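# Open the umbrella and leave it resting on the table

## Task

Open the umbrella fully so that its latch catches and holds it open, then leave it on the table supported by its handle and by the rim of its canopy.

## Robot and tools

Robot: two 6-joint arms with parallel grippers, left_arm and right_arm. In the scene frame the origin sits at table height midway between the arms, +x points out across the table, +z is up, and left_arm is on the +y side (these names have nothing to do with image left or right). Calibrated base positions: left_arm (-0.011, +0.307, 0) m, right_arm (+0.020, -0.273, 0) m, each turned only slightly about z.

Joint order for every arm, in rows and in result lists: waist (joint1), shoulder (joint2), elbow (joint3), wrist pitch (joint4), wrist yaw (joint5), wrist roll (joint6). Stated ranges in rad: waist -2.618 to 3.054, shoulder 0.000 to 3.142, elbow 0.000 to 3.142, wrist pitch -1.571 to 1.571, wrist yaw -1.571 to 1.571, wrist roll -2.094 to 2.094. True ends may differ by up to 0.059 rad either way.

A row is always 14 plain numbers, each in [-1, 1], even if one arm stays still: left_arm's six joint numbers and its opening, then right_arm's six and its opening. The joint numbers are offsets, not poses: they are scaled values added to the Joint targets shown at the start of the action (not to the previous row). A value of 1.0 equals 1.202 rad for the waist, 1.258 for the shoulder, 1.238 for the elbow, 2.073 for wrist pitch, and 2.022 for wrist yaw and wrist roll. Sending 0 for all six of an arm re-commands its current targets. The opening number is absolute: +1 fully open, -1 shut. To leave a gripper unchanged, resend its current command; 0 is a half-open command, not 'no change'.

execute_actions(actions, cameras): actions is a list of actions; each action is a list of 1 to 15 rows, each row lasting one 1/30 s step, with the last row held until 15 steps have passed. Offsets that push a joint more than 0.059 rad beyond its range end (judged from the targets at that action's start) get the action rejected for both arms; a bad first action rejects the call. An empty actions list just reports state and images. cameras chooses which of cam_high, cam_low, cam_left_wrist, cam_right_wrist are returned (null or ["all"] for all, [] for none; an unknown name voids the call).

move(target, speed, blend, opening_speed, blocking, cameras): target is one 14-number row, or a list of up to 15 such rows differing only in joint offsets; all offsets count from the same current Joint targets. Joints travel together along a timed path (at least 0.5 s; beyond 10 s it stops short). speed is the peak rate in rad/s of the joint with the longest travel, 0.01 to 2, default 0.5, one value or one per target. blend (rad) rounds corners between listed targets. opening_speed (0.2 or more, per second on the -1 to +1 scale) ramps the fingers; otherwise the opening is sent at once. blocking=false returns after about 0.5 s while motion continues; then call wait or stop before any other motion. The move line reports done, off_target (a joint over 0.035 rad from target while at rest), moving, held or fault, plus the worst joint per arm. Moves do not avoid obstacles or the other arm.

wait(seconds 0 to 10) lets time pass with commands held. stop brakes a running move. zoom_image(camera, region [x0, y0, x1, y1] in pixels, at most 504 x 504) enlarges part of that camera's latest image; images are 896x504. read_manual(section) returns only licence texts. finished_scene(scene) ends the current scene and reports success; it cannot be undone.

Results: end_effector_position (m) and end_effector_quat_wxyz per gripper in the scene frame; the position is the point between the pads, about 1 cm short of the fingertips, and may be off at long reach. The fingers extend along the gripper's +z and close along its y. Joint positions and Joint velocities list six joints then the pad gap (m; 0.094 when wide open). Joint targets are the base for your next offsets. grip_measured uses the opening scale; grip_effort_nm is motor effort (negative closing) and is not pad force. Joint torques are noisy and the first three wrap at ±28 N m. 'joint sent to its limit' means a joint was clipped at its end; 'joint command not followed' means the clearance check altered targets.

Motion limits: each joint's target stays within a fixed lead of its measured angle (0.202 waist, 0.258 shoulder, 0.238 elbow, 0.573 wrist pitch, 0.522 yaw and roll), and targets that would move a gripper more than 100 mm from where it is are scaled back, so large moves span several actions; finish them by commanding the remainder from the new targets. Tiny joint changes may not start.

Gripping: grip lightly just below the reading at first contact; about 0.11 below it the gripper pushes at full force (roughly 50 to 62 N per pad). Release by commanding well above grip_measured.

Avoid: dropping the umbrella or letting go of moving parts, slamming or hard pressing, arms colliding with each other, and anything ending up off the table. To end a push, command targets back past the measured positions. Fast, jerky or effortful motion is worse. Motors heat under load, stretched poses or stalled pushes: MOTOR HOT appears at 75 °C, and at 90 °C the arm folds away and stays idle. Time spent thinking lets a running move continue.

Each tool is called after "Emit:" as name(argument=value, ...), one argument or row to a line, values as JSON.

## Session

Emit:
execute_actions(
  actions=[],
)

Scene clock: 0.00 s.
left_arm: end_effector_position=(+0.5959, +0.4043, +0.2207) grip_measured=+1.000 grip_effort_nm=n/a end_effector_quat_wxyz=(+0.654, +0.378, +0.634, -0.163) | right_arm: end_effector_position=(+0.1480, -0.4587, +0.1654) grip_measured=+1.000 grip_effort_nm=n/a end_effector_quat_wxyz=(+0.072, +0.916, +0.386, -0.084)
Joint names: [waist, shoulder, elbow, wrist pitch, wrist yaw, wrist roll]
Joint positions: left_arm=[0.458 2.394 1.981 0.157 1.203 0.533 0.094] | right_arm=[-0.875 1.318 1.218 -1.393 0.208 1.528 0.094]
Joint velocities: left_arm=[0.007 0.002 0.002 0.007 -0.095 -0.007 0] | right_arm=[-0.002 -0.002 0.012 0.007 -0.037 0.037 0]
Joint torques (N m): no reading
Motor temperatures (°C): left_arm=[34 33 36 33 32 32 31] | right_arm=[34 32 32 32 33 34 34]
Heat: left arm: 36 °C; right arm: 34 °C.
Joint targets: left_arm=[0.458 2.391 1.986 0.144 1.208 0.531] | right_arm=[-0.875 1.313 1.224 -1.399 0.218 1.527]
Tool commands: left_gripper/opening=+1.0 right_gripper/opening=+1.0

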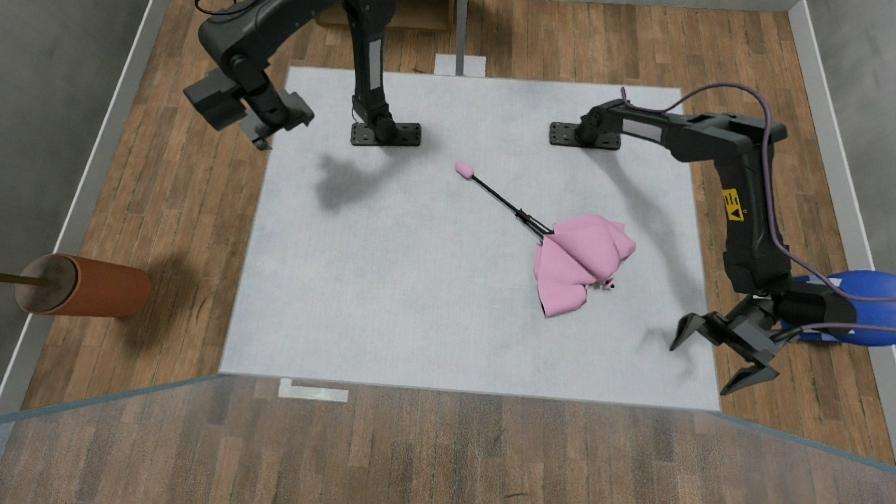

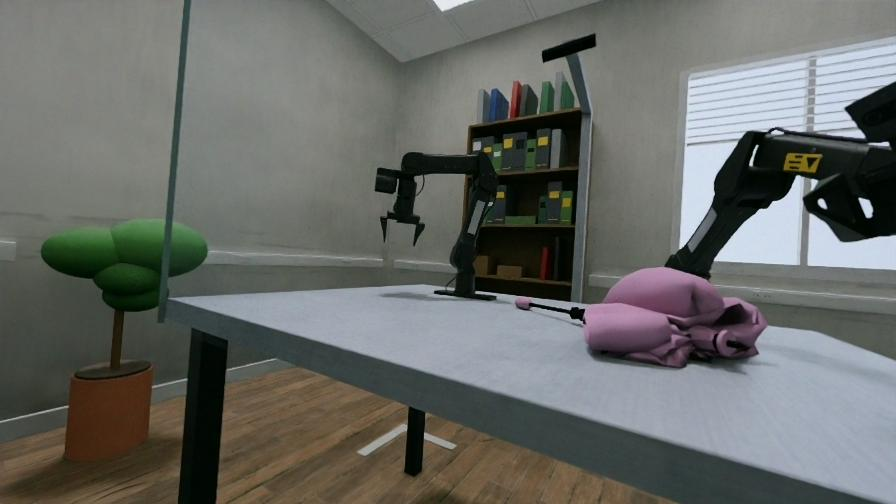

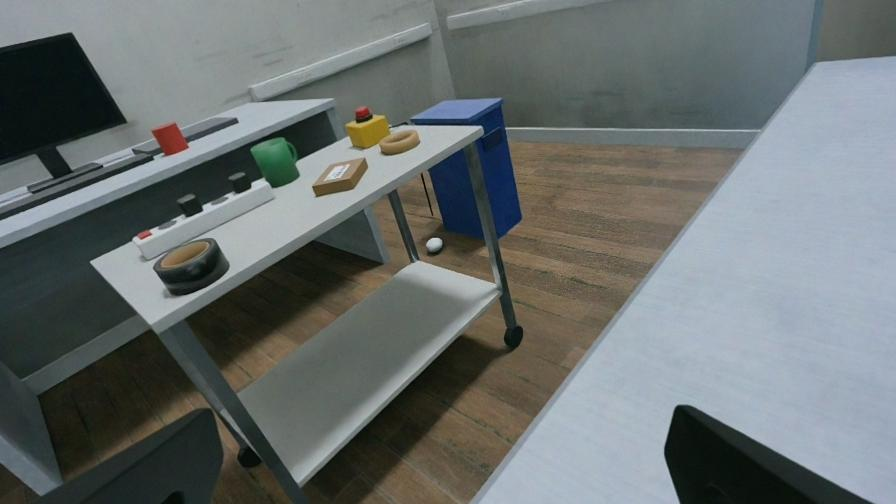

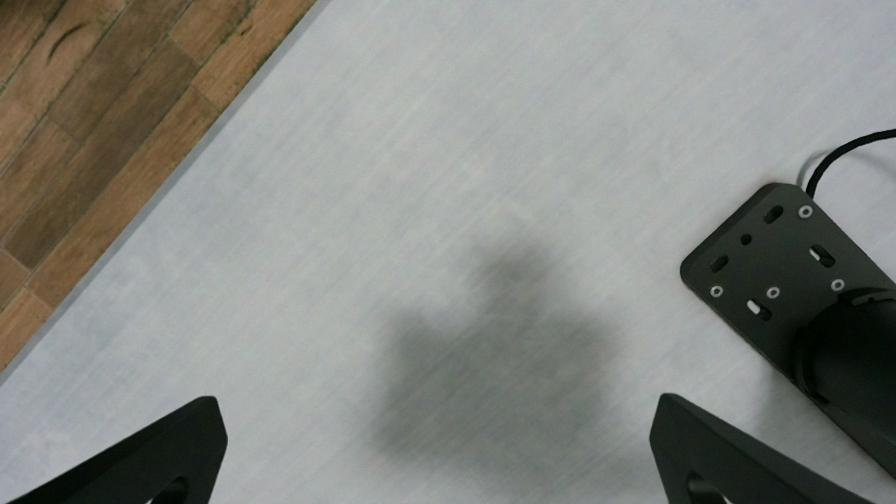

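Emit:
zoom_image(
  camera="cam_high",
  region=[420, 130, 680, 340],
)

Emit:
zoom_image(
  camera="cam_low",
  region=[490, 240, 800, 400],
)

Scaled by 1.938 from the camera's 896x504 image, which has a finer 1280x720 frame.

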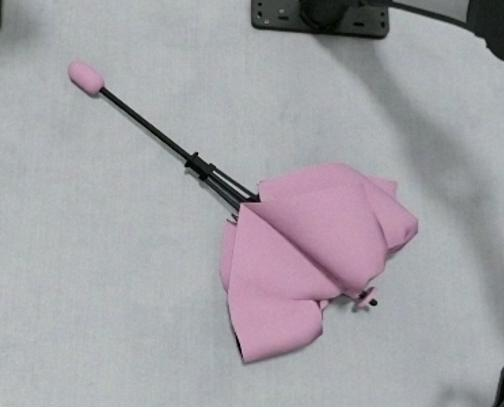

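Scaled by 1.626 from the camera's 896x504 image, which has a finer 1280x720 frame.

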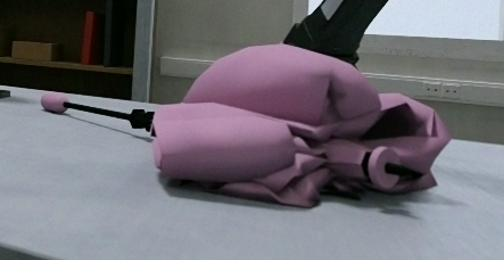

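Emit:
zoom_image(
  camera="cam_high",
  region=[330, 90, 450, 170],
)

Emit:
zoom_image(
  camera="cam_high",
  region=[530, 90, 650, 170],
)

Emit:
zoom_image(
  camera="cam_high",
  region=[640, 260, 896, 420],
)

Emit:
zoom_image(
  camera="cam_high",
  region=[160, 0, 400, 160],
)

Scaled by 4.200 from the camera's 896x504 image, which has a finer 1280x720 frame.

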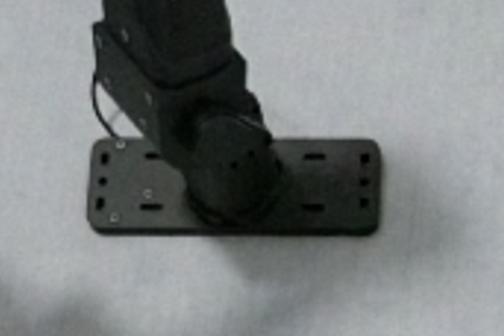

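Scaled by 4.200 from the camera's 896x504 image, which has a finer 1280x720 frame.

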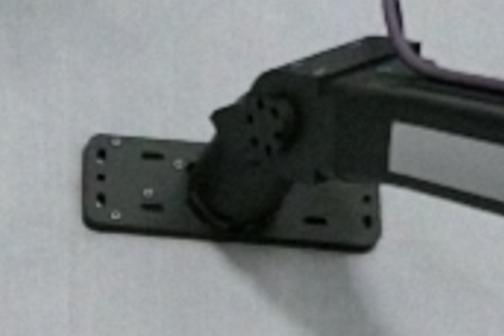

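Scaled by 1.969 from the camera's 896x504 image, which has a finer 1280x720 frame.

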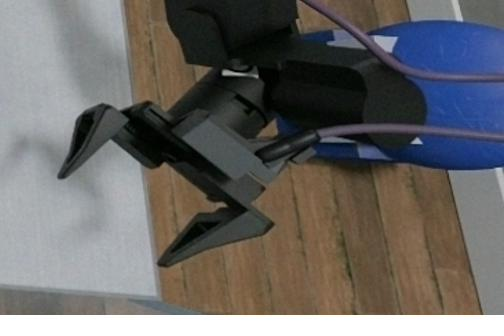

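Scaled by 2.100 from the camera's 896x504 image, which has a finer 1280x720 frame.

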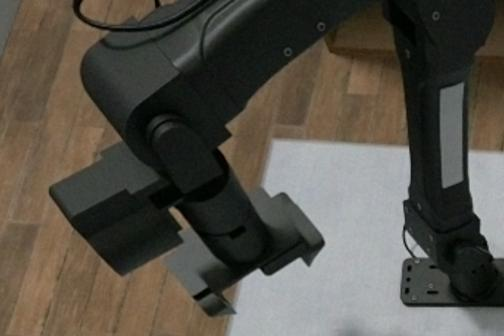

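Emit:
move(
  target=[-0.547, -0.947, -0.312, -0.697, -0.597, -0.263, 1.0, 0.915, 0.270, 0.393, 0.044, -0.108, -0.755, 1.0],
  speed=0.9,
  cameras=["cam_high"],
)

Scene clock: 16.50 s.
left_arm: end_effector_position=(+0.2656, +0.2444, +0.3288) grip_measured=+1.000 grip_effort_nm=-0.012 end_effector_quat_wxyz=(+0.341, +0.107, +0.933, -0.040) | right_arm: end_effector_position=(+0.3562, -0.1724, +0.2132) grip_measured=+1.000 grip_effort_nm=-0.051 end_effector_quat_wxyz=(+0.142, -0.138, +0.980, +0.017)
Joint names: [waist, shoulder, elbow, wrist pitch, wrist yaw, wrist roll]
Joint positions: left_arm=[-0.194 1.198 1.616 -1.288 0.007 0.006 0.094] | right_arm=[0.227 1.639 1.678 -1.322 0.009 0.012 0.094]
Joint velocities: left_arm=[-0.012 -0.007 -0.012 -0.037 0.007 0.007 0] | right_arm=[0.007 -0.002 -0.002 0.037 -0.037 -0.037 0]
Joint torques (N m): left_arm=[-0.46 -2.09 4.93 1.68 -0.08 -0.03] | right_arm=[-0.21 -5.07 9.51 0.99 -0.09 -0.1]
Motor temperatures (°C): left_arm=[34 38 38 35 32 32 31] | right_arm=[34 32 33 32 33 34 34]
Heat: left arm: 38 °C; right arm: 34 °C.
Joint targets: left_arm=[-0.200 1.200 1.600 -1.301 0.001 0.000] | right_arm=[0.225 1.652 1.711 -1.308 0.000 0.001]
move: done
Images, in order (width x height): cam_high 896x504.

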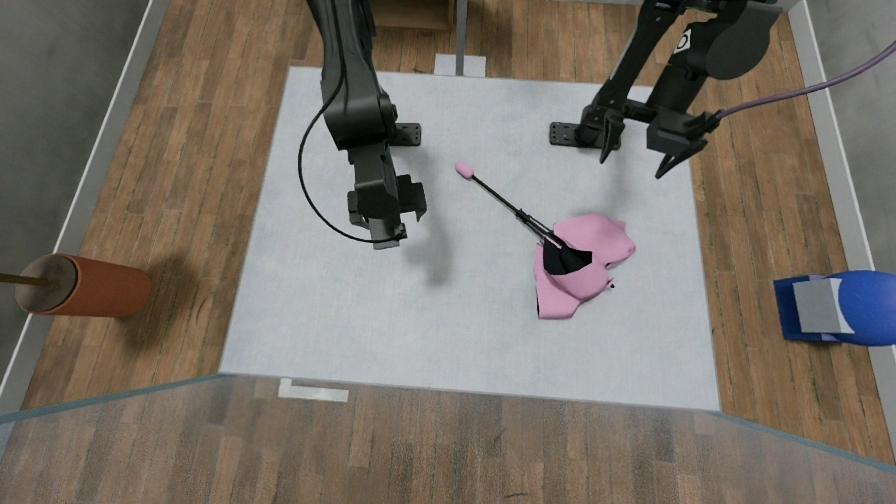

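Emit:
move(
  target=[0, 0, 0, 0, 0, 0, 1.0, 0.631, 0, 0, 0, 0, 0, 1.0],
  speed=0.8,
  cameras=["cam_high", "cam_left_wrist", "cam_right_wrist"],
)

Scene clock: 19.47 s.
left_arm: end_effector_position=(+0.2655, +0.2446, +0.3287) grip_measured=+1.000 grip_effort_nm=-0.012 end_effector_quat_wxyz=(+0.341, +0.107, +0.933, -0.040) | right_arm: end_effector_position=(+0.1933, +0.0321, +0.2133) grip_measured=+1.000 grip_effort_nm=-0.056 end_effector_quat_wxyz=(+0.124, -0.493, +0.858, +0.072)
Joint names: [waist, shoulder, elbow, wrist pitch, wrist yaw, wrist roll]
Joint positions: left_arm=[-0.194 1.198 1.616 -1.288 0.007 0.006 0.094] | right_arm=[0.987 1.639 1.678 -1.322 0.002 0.01 0.094]
Joint velocities: left_arm=[-0.007 -0.012 0.007 0.037 0.007 -0.037 0] | right_arm=[0.012 -0.017 -0.027 0.022 0.022 -0.022 0]
Joint torques (N m): left_arm=[-0.49 -2.07 4.94 1.68 -0.08 -0.03] | right_arm=[-0.4 -5.05 9.48 0.98 0 -0.07]
Motor temperatures (°C): left_arm=[34 37 38 35 32 32 31] | right_arm=[34 33 33 32 33 34 34]
Heat: left arm: 38 °C; right arm: 34 °C.
Joint targets: left_arm=[-0.200 1.200 1.600 -1.301 0.001 0.000] | right_arm=[0.983 1.652 1.711 -1.308 0.000 0.001]
move: done
Images, in order (width x height): cam_high 896x504, cam_left_wrist 896x504, cam_right_wrist 896x504.

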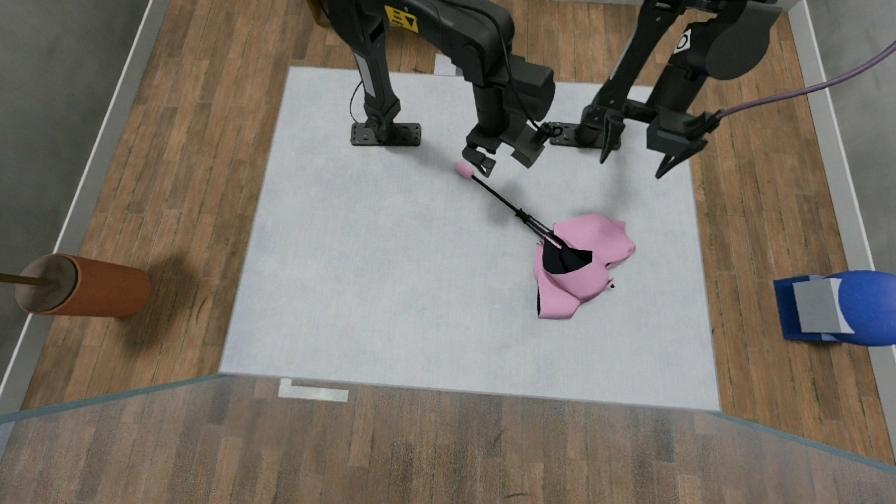

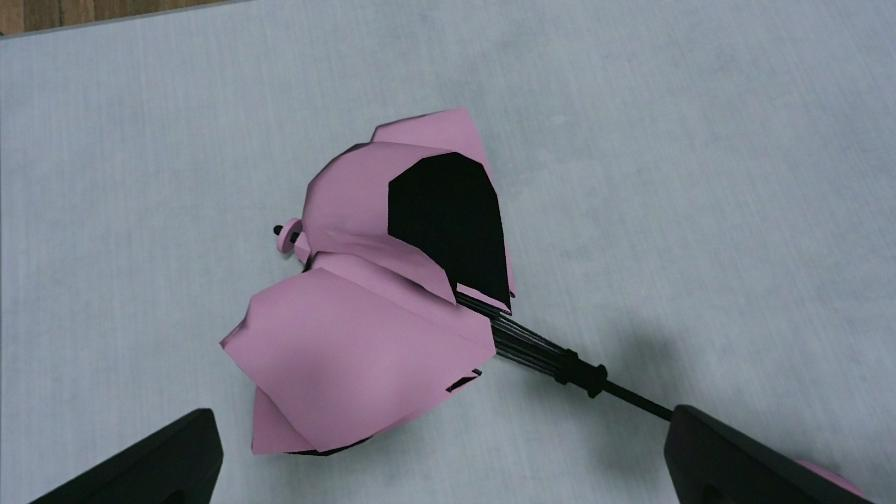

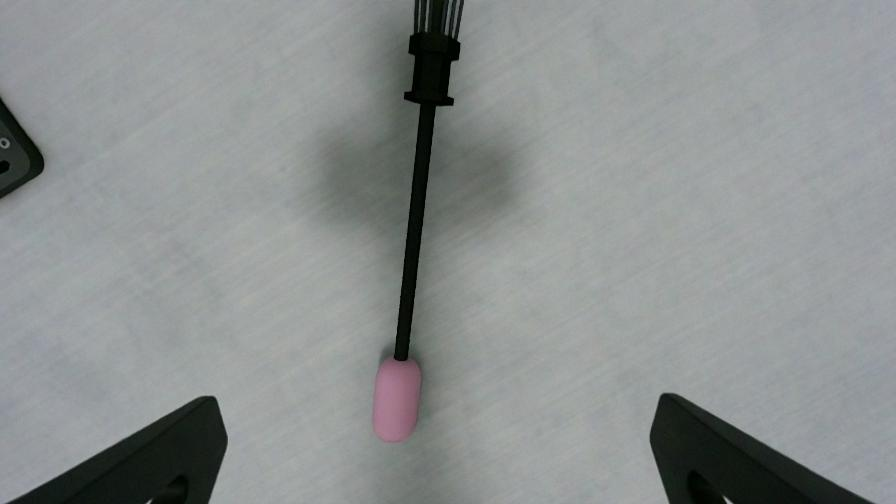

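Emit:
zoom_image(
  camera="cam_right_wrist",
  region=[330, 0, 530, 120],
)

Emit:
zoom_image(
  camera="cam_left_wrist",
  region=[440, 260, 720, 440],
)

Emit:
zoom_image(
  camera="cam_left_wrist",
  region=[200, 90, 560, 470],
)

Emit:
zoom_image(
  camera="cam_right_wrist",
  region=[340, 330, 480, 460],
)

Scaled by 2.520 from the camera's 896x504 image, which has a finer 1280x720 frame.

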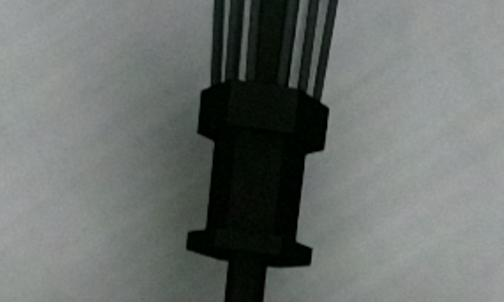

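Scaled by 1.800 from the camera's 896x504 image, which has a finer 1280x720 frame.

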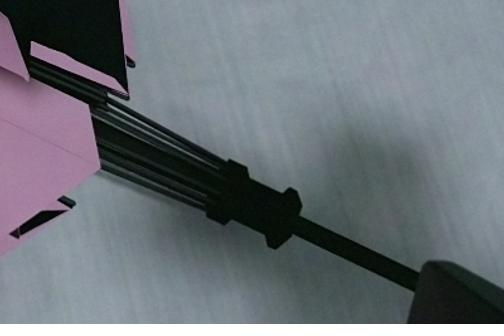

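Scaled by 1.326 from the camera's 896x504 image, which has a finer 1280x720 frame.

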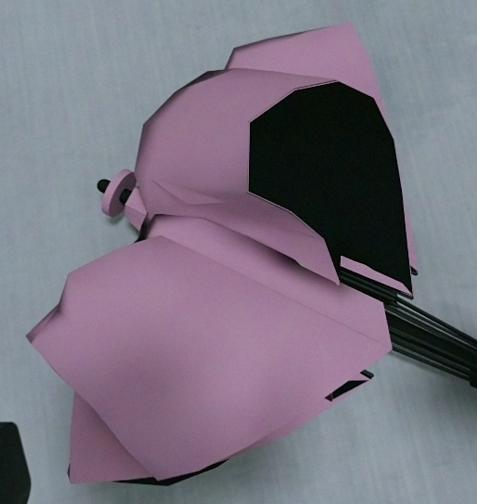

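Scaled by 3.600 from the camera's 896x504 image, which has a finer 1280x720 frame.

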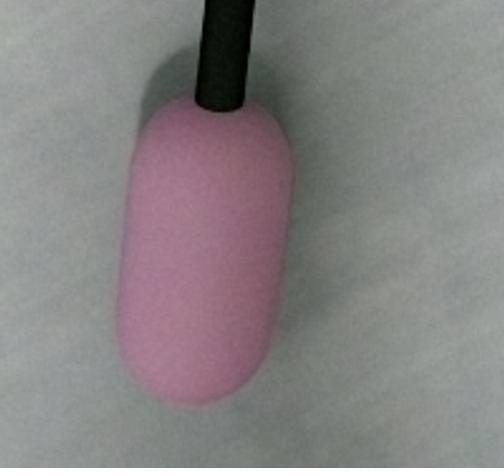

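Emit:
zoom_image(
  camera="cam_right_wrist",
  region=[400, 90, 450, 140],
)

Emit:
zoom_image(
  camera="cam_right_wrist",
  region=[380, 320, 430, 370],
)

Emit:
zoom_image(
  camera="cam_low",
  region=[500, 270, 640, 360],
)

Scaled by 10.080 from the camera's 896x504 image, which has a finer 1280x720 frame.

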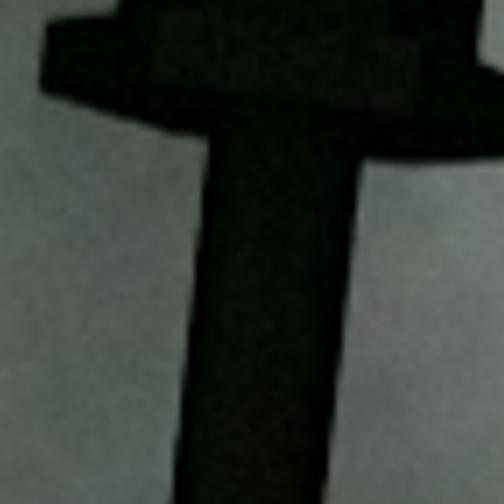

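Scaled by 10.080 from the camera's 896x504 image, which has a finer 1280x720 frame.

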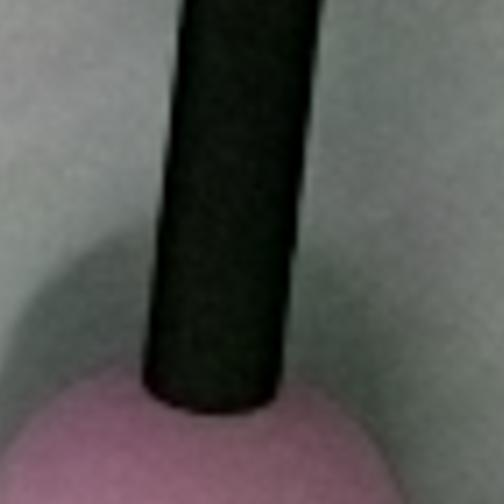

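This scene's latest camera images include none from cam_low. They are from: cam_high, cam_left_wrist, cam_right_wrist. cam_low's image comes with the result of a call that names it in "cameras".

Emit:
move(
  target=[0, 0, 0, 0, 0, 0, 1.0, 0.2177, -0.4616, -0.83, 0.2969, 0.0948, 0.169, 0.1],
  speed=0.8,
  cameras=["cam_low", "cam_right_wrist"],
)

Scene clock: 69.03 s.
left_arm: end_effector_position=(+0.2654, +0.2446, +0.3286) grip_measured=+1.000 grip_effort_nm=-0.012 end_effector_quat_wxyz=(+0.341, +0.107, +0.933, -0.040) | right_arm: end_effector_position=(+0.1166, -0.0314, +0.0958) grip_measured=+0.102 grip_effort_nm=-0.144 end_effector_quat_wxyz=(+0.220, -0.436, +0.866, +0.112)
Joint names: [waist, shoulder, elbow, wrist pitch, wrist yaw, wrist roll]
Joint positions: left_arm=[-0.194 1.198 1.616 -1.289 0.007 0.006 0.094] | right_arm=[1.24 1.09 0.7 -0.71 0.174 0.332 0.052]
Joint velocities: left_arm=[-0.012 -0.007 -0.007 -0.022 -0.007 0.007 0] | right_arm=[0.007 -0.007 0.007 0.066 0.022 0.037 0]
Joint torques (N m): left_arm=[-0.46 -2.1 4.92 1.69 -0.07 -0.03] | right_arm=[0.57 -3.59 5.67 1.32 0.31 0.12]
Motor temperatures (°C): left_arm=[34 34 37 38 32 32 31] | right_arm=[34 33 35 34 33 34 34]
Heat: left arm: 38 °C; right arm: 35 °C.
Joint targets: left_arm=[-0.200 1.200 1.600 -1.301 0.001 0.000] | right_arm=[1.245 1.072 0.684 -0.692 0.192 0.342]
move: done
Images, in order (width x height): cam_low 896x504, cam_right_wrist 896x504.

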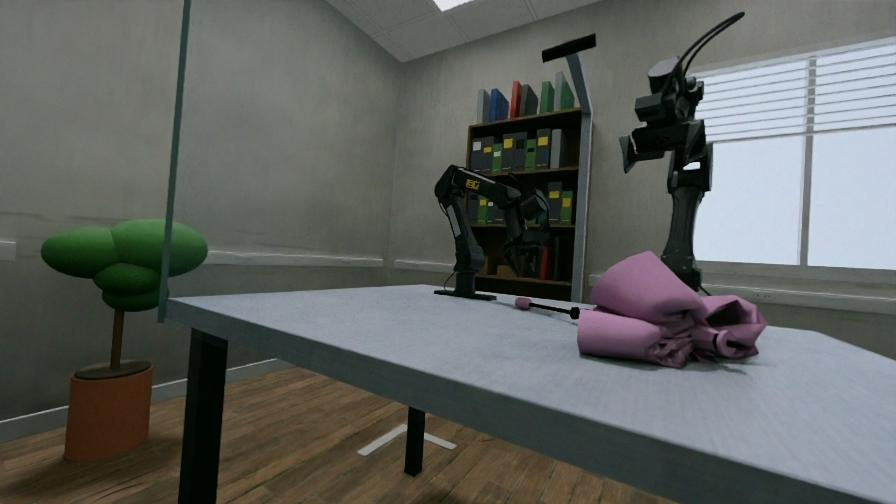

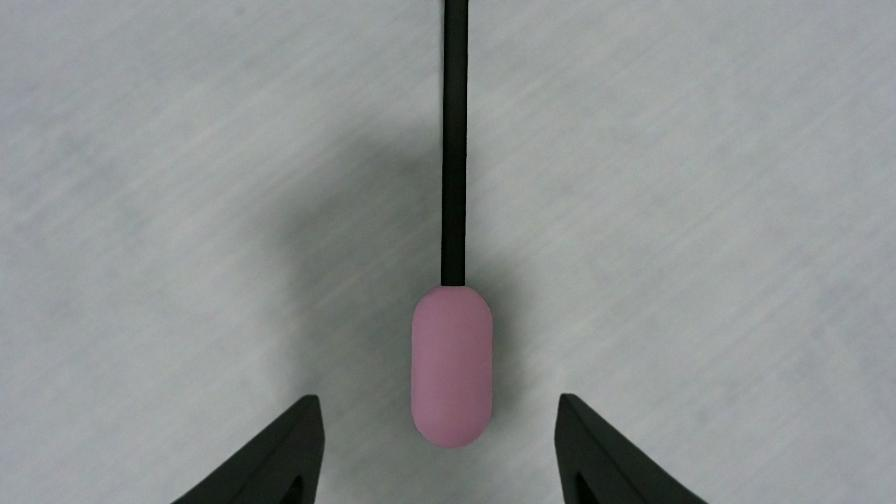

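Emit:
move(
  target=[0, 0, 0, 0, 0, 0, 1.0, -0.0772, 0.2648, -0.0995, 0.2268, -0.0224, -0.0411, 0.1],
  speed=0.4,
  cameras=["cam_low", "cam_right_wrist", "cam_left_wrist"],
)

Scene clock: 109.67 s.
left_arm: end_effector_position=(+0.2654, +0.2446, +0.3286) grip_measured=+1.000 grip_effort_nm=-0.007 end_effector_quat_wxyz=(+0.341, +0.107, +0.933, -0.040) | right_arm: end_effector_position=(+0.1489, +0.0051, +0.0252) grip_measured=+0.102 grip_effort_nm=-0.149 end_effector_quat_wxyz=(+0.235, -0.426, +0.866, +0.116)
Joint names: [waist, shoulder, elbow, wrist pitch, wrist yaw, wrist roll]
Joint positions: left_arm=[-0.194 1.198 1.616 -1.289 0.007 0.005 0.094] | right_arm=[1.157 1.397 0.576 -0.24 0.154 0.27 0.052]
Joint velocities: left_arm=[0.007 -0.002 0.002 0.022 0.037 0.007 0] | right_arm=[0.012 -0.007 -0.007 -0.007 0.007 -0.022 0]
Joint torques (N m): left_arm=[-0.46 -2.09 4.92 1.68 -0.06 -0.01] | right_arm=[-0.5 -3.32 4.93 1.36 0 -0.08]
Motor temperatures (°C): left_arm=[34 33 37 39 32 32 31] | right_arm=[34 33 33 35 33 34 34]
Heat: left arm: 39 °C; right arm: 35 °C.
Joint targets: left_arm=[-0.200 1.200 1.600 -1.301 0.001 -0.001] | right_arm=[1.152 1.405 0.560 -0.222 0.146 0.259]
move: done
Images, in order (width x height): cam_low 896x504, cam_left_wrist 896x504, cam_right_wrist 896x504.

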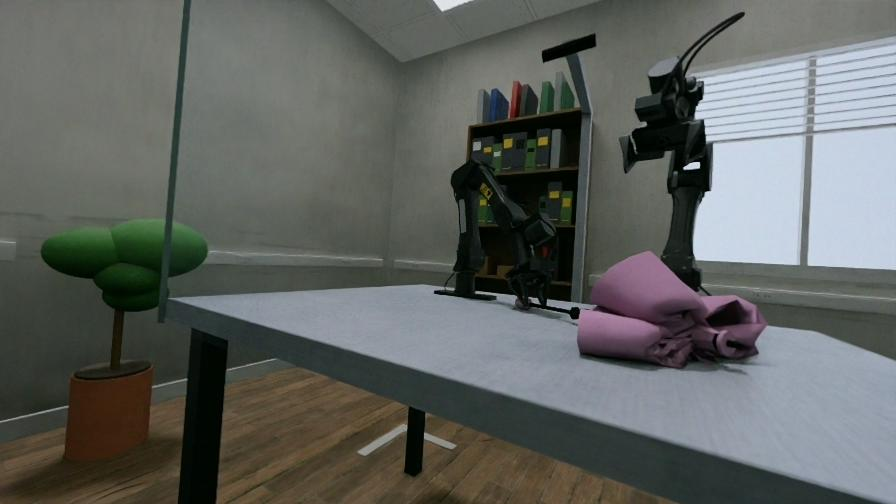

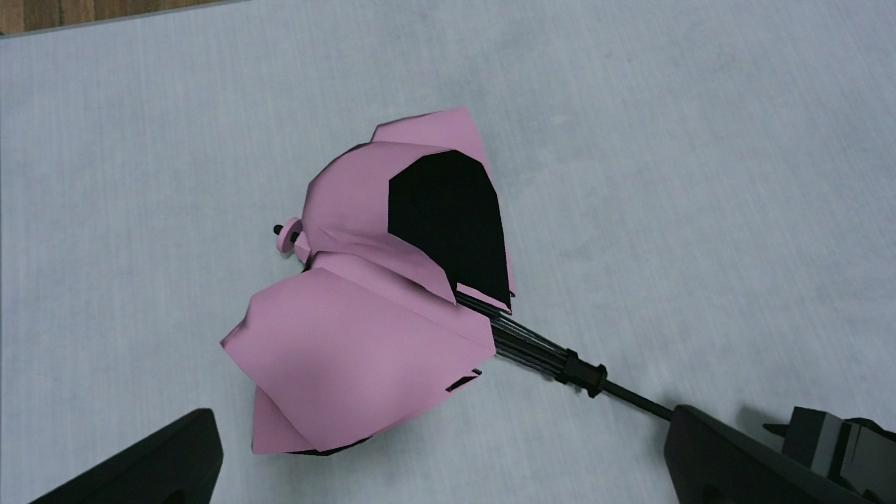

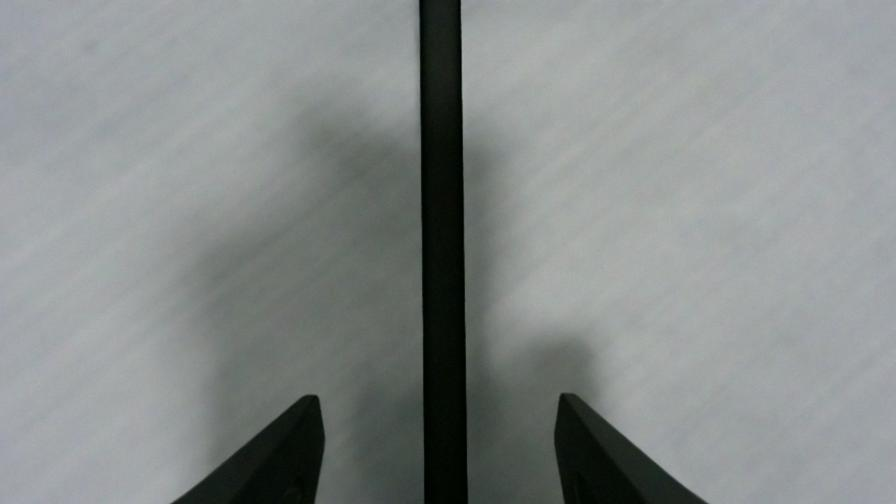

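Emit:
move(
  target=[0, 0, 0, 0, 0, 0, 1.0, 0, 0.0281, 0.0076, 0.0125, 0, 0, 0.1],
  speed=0.3,
  cameras=[],
)

Scene clock: 115.07 s.
left_arm: end_effector_position=(+0.2654, +0.2446, +0.3286) grip_measured=+1.000 grip_effort_nm=-0.012 end_effector_quat_wxyz=(+0.341, +0.107, +0.933, -0.040) | right_arm: end_effector_position=(+0.1497, +0.0074, +0.0189) grip_measured=+0.102 grip_effort_nm=-0.149 end_effector_quat_wxyz=(+0.233, -0.426, +0.867, +0.114)
Joint names: [waist, shoulder, elbow, wrist pitch, wrist yaw, wrist roll]
Joint positions: left_arm=[-0.194 1.198 1.616 -1.289 0.007 0.005 0.094] | right_arm=[1.157 1.43 0.576 -0.214 0.154 0.27 0.052]
Joint velocities: left_arm=[0.017 0.002 -0.007 0.051 -0.007 0.007 0] | right_arm=[-0.012 -0.017 -0.007 0.037 -0.081 -0.081 0]
Joint torques (N m): left_arm=[-0.44 -2.09 4.93 1.68 -0.07 -0.03] | right_arm=[-0.53 -3.28 5.65 1.35 0.02 -0.09]
Motor temperatures (°C): left_arm=[34 33 37 39 32 32 31] | right_arm=[34 33 33 35 33 34 34]
Heat: left arm: 39 °C; right arm: 35 °C.
Joint targets: left_arm=[-0.200 1.200 1.600 -1.301 0.001 -0.001] | right_arm=[1.152 1.440 0.570 -0.196 0.146 0.259]
move: done
No camera images: "cameras" was empty.

Emit:
move(
  target=[0, 0, 0, 0, 0, 0, 1.0, 0, 0, 0, 0, 0, 0, -0.93],
  opening_speed=1.0,
  cameras=["cam_right_wrist"],
)

Scene clock: 134.30 s.
left_arm: end_effector_position=(+0.2654, +0.2446, +0.3286) grip_measured=+1.000 grip_effort_nm=-0.007 end_effector_quat_wxyz=(+0.341, +0.107, +0.933, -0.040) | right_arm: end_effector_position=(+0.1503, +0.0091, +0.0199) grip_measured=-0.827 grip_effort_nm=-1.062 end_effector_quat_wxyz=(+0.236, -0.426, +0.865, +0.117)
Joint names: [waist, shoulder, elbow, wrist pitch, wrist yaw, wrist roll]
Joint positions: left_arm=[-0.194 1.198 1.616 -1.289 0.007 0.005 0.094] | right_arm=[1.157 1.43 0.576 -0.206 0.154 0.268 0.008]
Joint velocities: left_arm=[-0.007 -0.017 -0.007 -0.022 0.007 -0.022 0] | right_arm=[-0.002 -0.032 -0.017 -0.007 -0.037 -0.081 0]
Joint torques (N m): left_arm=[-0.46 -2.07 4.92 1.68 -0.07 -0.03] | right_arm=[-0.47 -3.33 5.63 1.29 0.02 -0.07]
Motor temperatures (°C): left_arm=[34 33 37 40 32 32 31] | right_arm=[34 33 33 35 33 34 34]
Heat: left arm: 40 °C; right arm: 35 °C.
Joint targets: left_arm=[-0.200 1.200 1.600 -1.301 0.001 -0.001] | right_arm=[1.152 1.440 0.570 -0.196 0.146 0.259]
move: done
Images, in order (width x height): cam_right_wrist 896x504.

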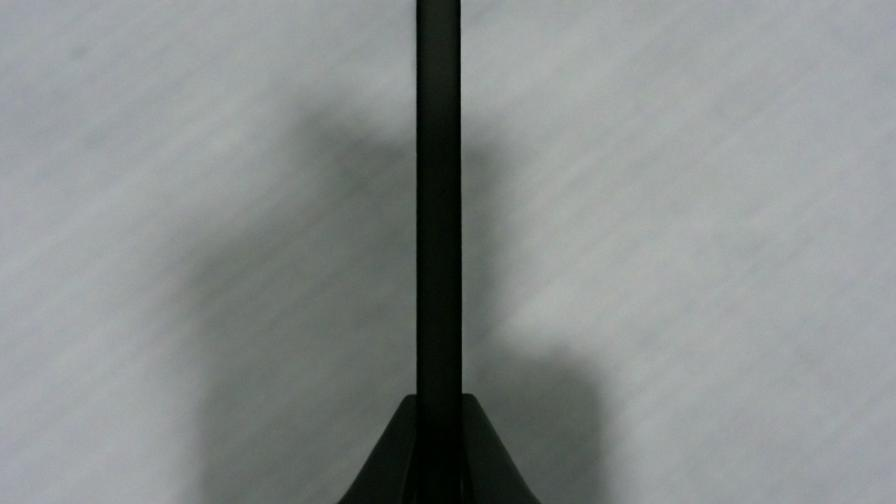

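Emit:
move(
  target=[0, 0, 0, 0, 0, 0, 1.0, 0, -0.0825, 0.0901, -0.1039, 0, 0, -0.93],
  speed=0.3,
  cameras=["cam_low", "cam_left_wrist", "cam_right_wrist"],
)

Scene clock: 140.17 s.
left_arm: end_effector_position=(+0.2654, +0.2446, +0.3286) grip_measured=+1.000 grip_effort_nm=-0.007 end_effector_quat_wxyz=(+0.341, +0.107, +0.933, -0.040) | right_arm: end_effector_position=(+0.1439, -0.0040, +0.0377) grip_measured=-0.829 grip_effort_nm=-1.077 end_effector_quat_wxyz=(+0.209, -0.434, +0.871, +0.097)
Joint names: [waist, shoulder, elbow, wrist pitch, wrist yaw, wrist roll]
Joint positions: left_arm=[-0.194 1.198 1.616 -1.289 0.007 0.005 0.094] | right_arm=[1.157 1.364 0.644 -0.407 0.145 0.267 0.008]
Joint velocities: left_arm=[0.007 -0.002 0.007 -0.051 0.022 0.022 0] | right_arm=[0.002 0.012 0.007 -0.007 -0.066 -0.051 0]
Joint torques (N m): left_arm=[-0.47 -2.09 4.92 1.68 -0.06 -0.02] | right_arm=[-0.47 -5.94 9.84 1.03 0.11 -0.05]
Motor temperatures (°C): left_arm=[34 33 37 40 32 32 31] | right_arm=[34 33 33 35 33 34 34]
Heat: left arm: 40 °C; right arm: 35 °C.
Joint targets: left_arm=[-0.200 1.200 1.600 -1.301 0.001 -0.001] | right_arm=[1.152 1.336 0.681 -0.411 0.146 0.259]
move: off_target (right_arm); right_arm: the elbow is farthest, 0.038 rad from its target
Images, in order (width x height): cam_low 896x504, cam_left_wrist 896x504, cam_right_wrist 896x504.

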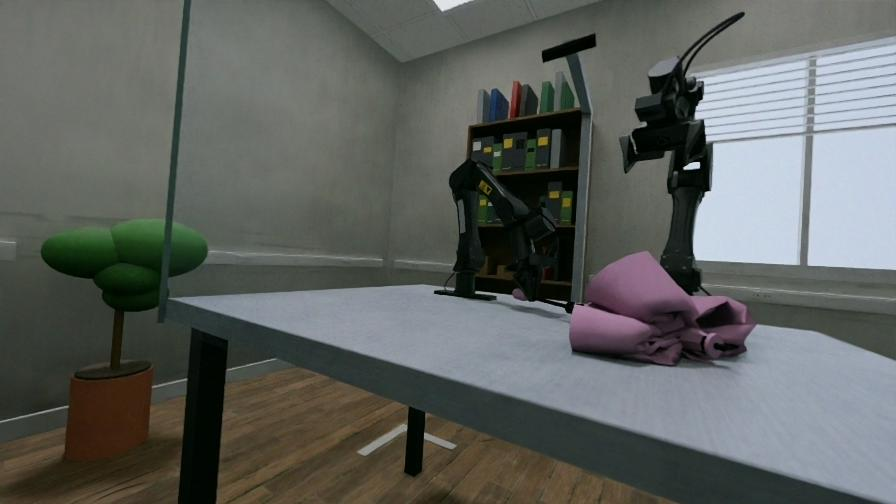

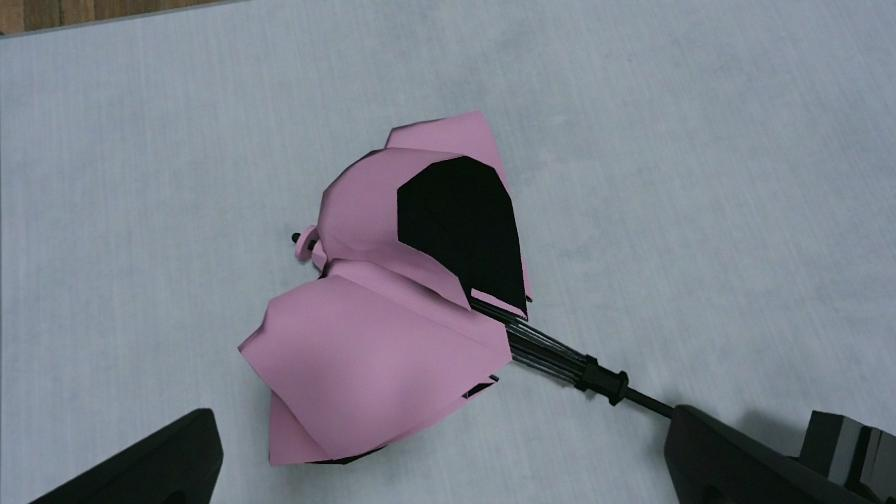

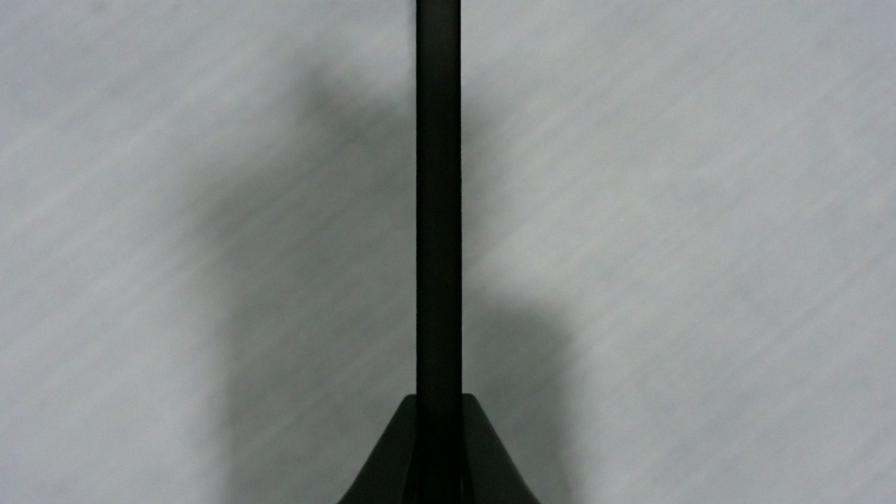

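Emit:
execute_actions(
  actions=[],
)

Scene clock: 152.23 s.
left_arm: end_effector_position=(+0.2654, +0.2446, +0.3286) grip_measured=+1.000 grip_effort_nm=-0.017 end_effector_quat_wxyz=(+0.341, +0.107, +0.933, -0.040) | right_arm: end_effector_position=(+0.1437, -0.0044, +0.0375) grip_measured=-0.829 grip_effort_nm=-1.062 end_effector_quat_wxyz=(+0.208, -0.434, +0.871, +0.096)
Joint names: [waist, shoulder, elbow, wrist pitch, wrist yaw, wrist roll]
Joint positions: left_arm=[-0.194 1.198 1.616 -1.289 0.007 0.005 0.094] | right_arm=[1.157 1.364 0.644 -0.41 0.145 0.267 0.008]
Joint velocities: left_arm=[0.007 0.007 -0.032 0.007 0.037 -0.037 0] | right_arm=[0.002 -0.007 -0.007 -0.11 -0.022 0.022 -0.001]
Joint torques (N m): left_arm=[-0.46 -2.1 4.96 1.69 -0.07 -0.02] | right_arm=[-0.47 -5.97 9.8 1.07 0.1 -0.06]
Motor temperatures (°C): left_arm=[34 33 37 40 32 31 31] | right_arm=[34 33 34 35 33 34 35]
Heat: left arm: 40 °C; right arm: 35 °C.
Joint targets: left_arm=[-0.200 1.200 1.600 -1.301 0.001 -0.001] | right_arm=[1.152 1.336 0.681 -0.412 0.146 0.259]
Tool commands: left_gripper/opening=+1.0 right_gripper/opening=-0.93

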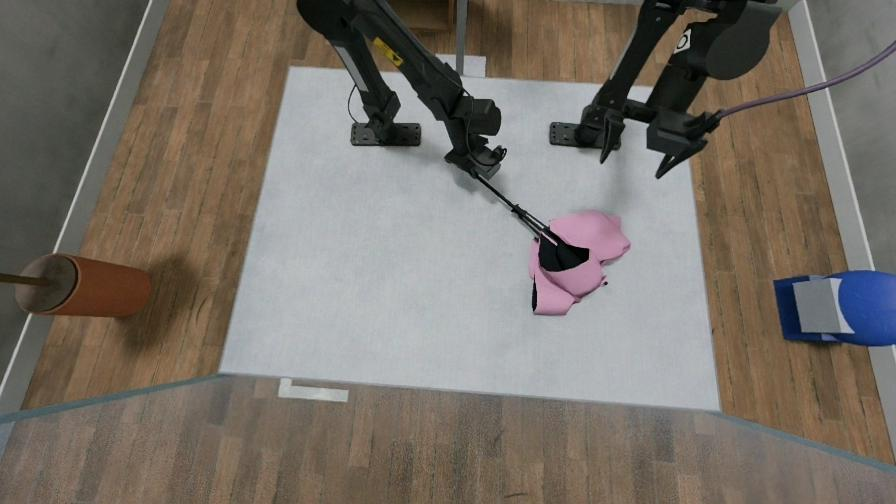

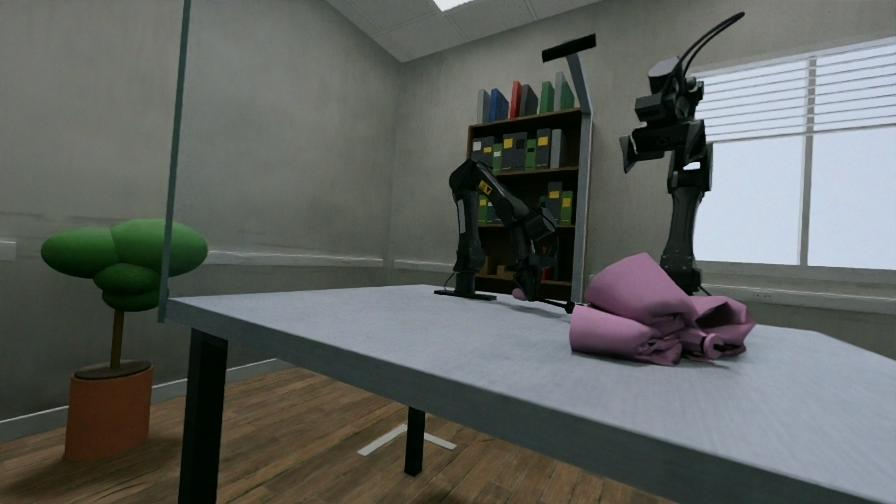

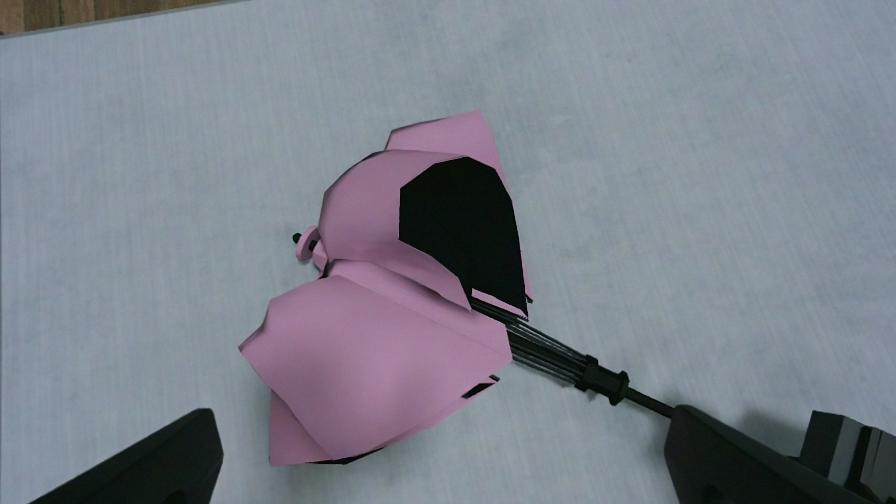

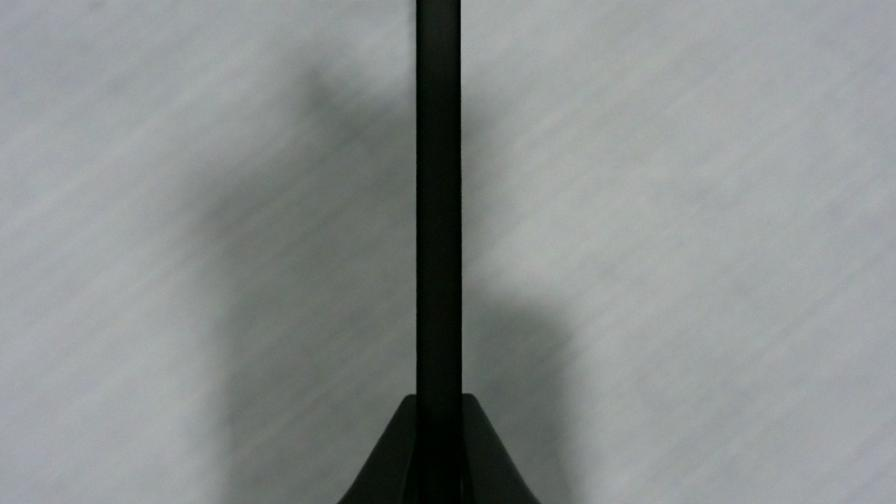

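Emit:
zoom_image(
  camera="cam_left_wrist",
  region=[470, 280, 770, 448],
)

Scaled by 1.680 from the camera's 896x504 image, which has a finer 1280x720 frame.

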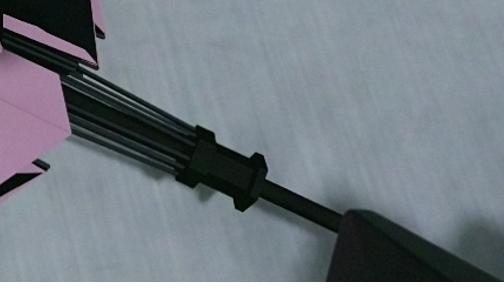

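Emit:
move(
  target=[0,0,0,0,0,0,1.0,-0.0176,0.0032,0.2294,-0.1772,-0.0168,0.0114,-0.93],
  speed=0.3,
)

Scene clock: 196.77 s.
left_arm: end_effector_position=(+0.2655, +0.2447, +0.3286) grip_measured=+1.000 grip_effort_nm=-0.017 end_effector_quat_wxyz=(+0.341, +0.107, +0.933, -0.040) | right_arm: end_effector_position=(+0.1421, -0.0068, +0.0916) grip_measured=-0.829 grip_effort_nm=-1.062 end_effector_quat_wxyz=(+0.156, -0.436, +0.884, +0.070)
Joint names: [waist, shoulder, elbow, wrist pitch, wrist yaw, wrist roll]
Joint positions: left_arm=[-0.194 1.198 1.616 -1.289 0.006 0.005 0.094] | right_arm=[1.137 1.364 0.92 -0.799 0.107 0.27 0.008]
Joint velocities: left_arm=[0.002 -0.017 -0.022 0.022 0.007 -0.007 0] | right_arm=[-0.002 -0.002 -0.002 0.022 -0.051 0.051 0]
Joint torques (N m): left_arm=[-0.46 -2.09 4.92 1.69 -0.07 -0.03] | right_arm=[-0.55 -5.87 10.81 1.09 0.13 0.15]
Motor temperatures (°C): left_arm=[34 33 37 41 32 31 31] | right_arm=[34 33 35 35 33 34 36]
Heat: left arm: 41 °C; right arm: 36 °C.
Joint targets: left_arm=[-0.200 1.200 1.600 -1.301 0.001 -0.001] | right_arm=[1.131 1.340 0.965 -0.779 0.112 0.282]
move: off_target (right_arm); right_arm: the elbow is farthest, 0.045 rad from its target

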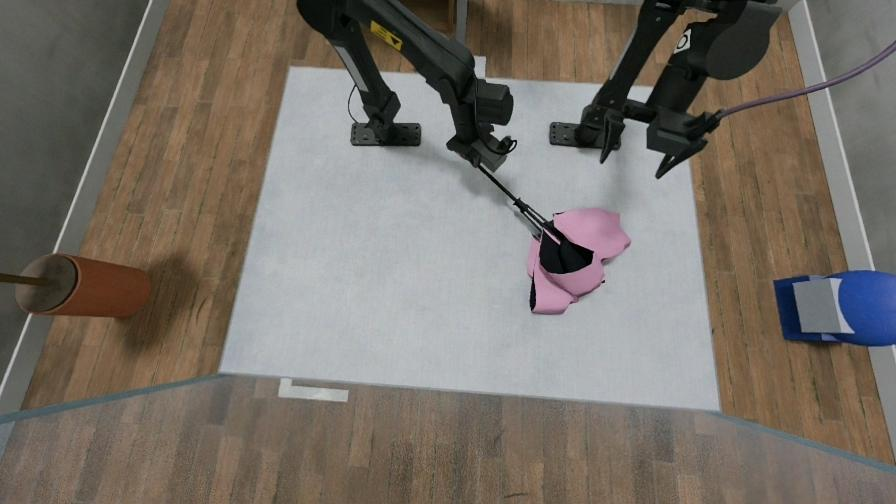

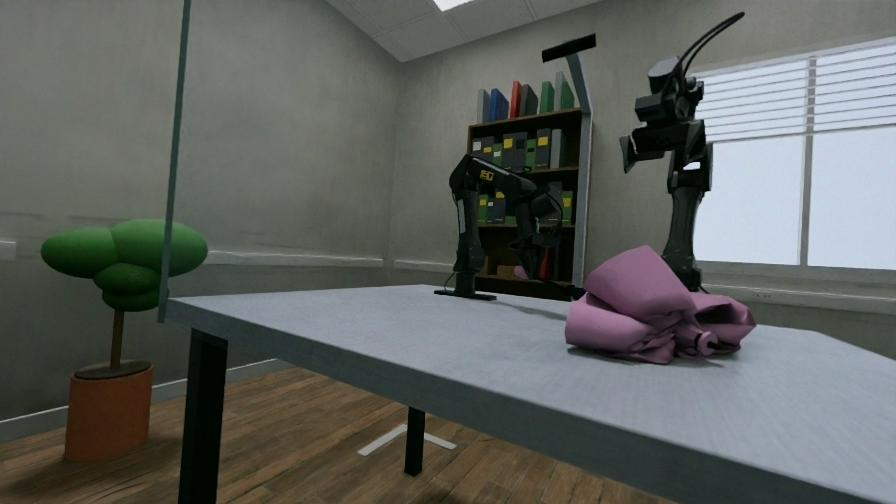

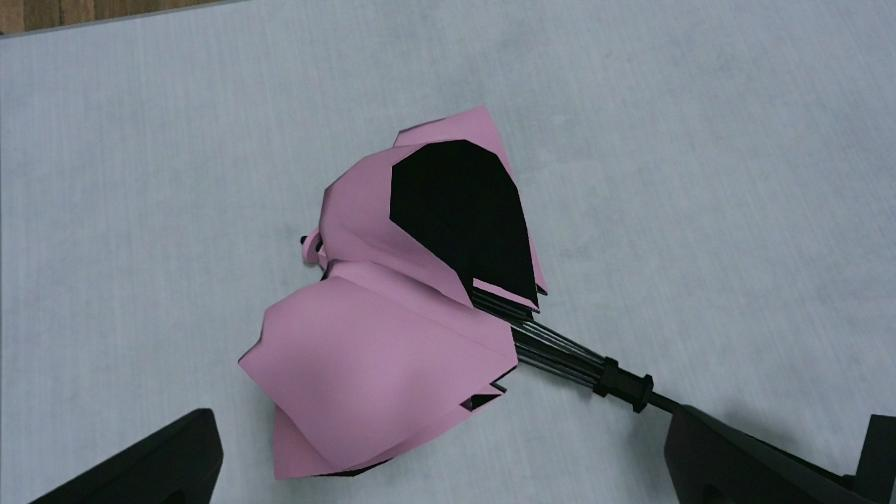

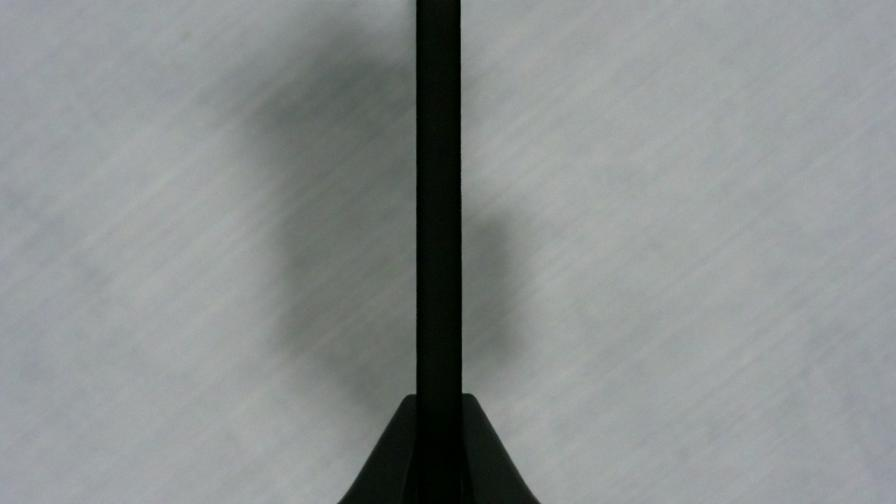

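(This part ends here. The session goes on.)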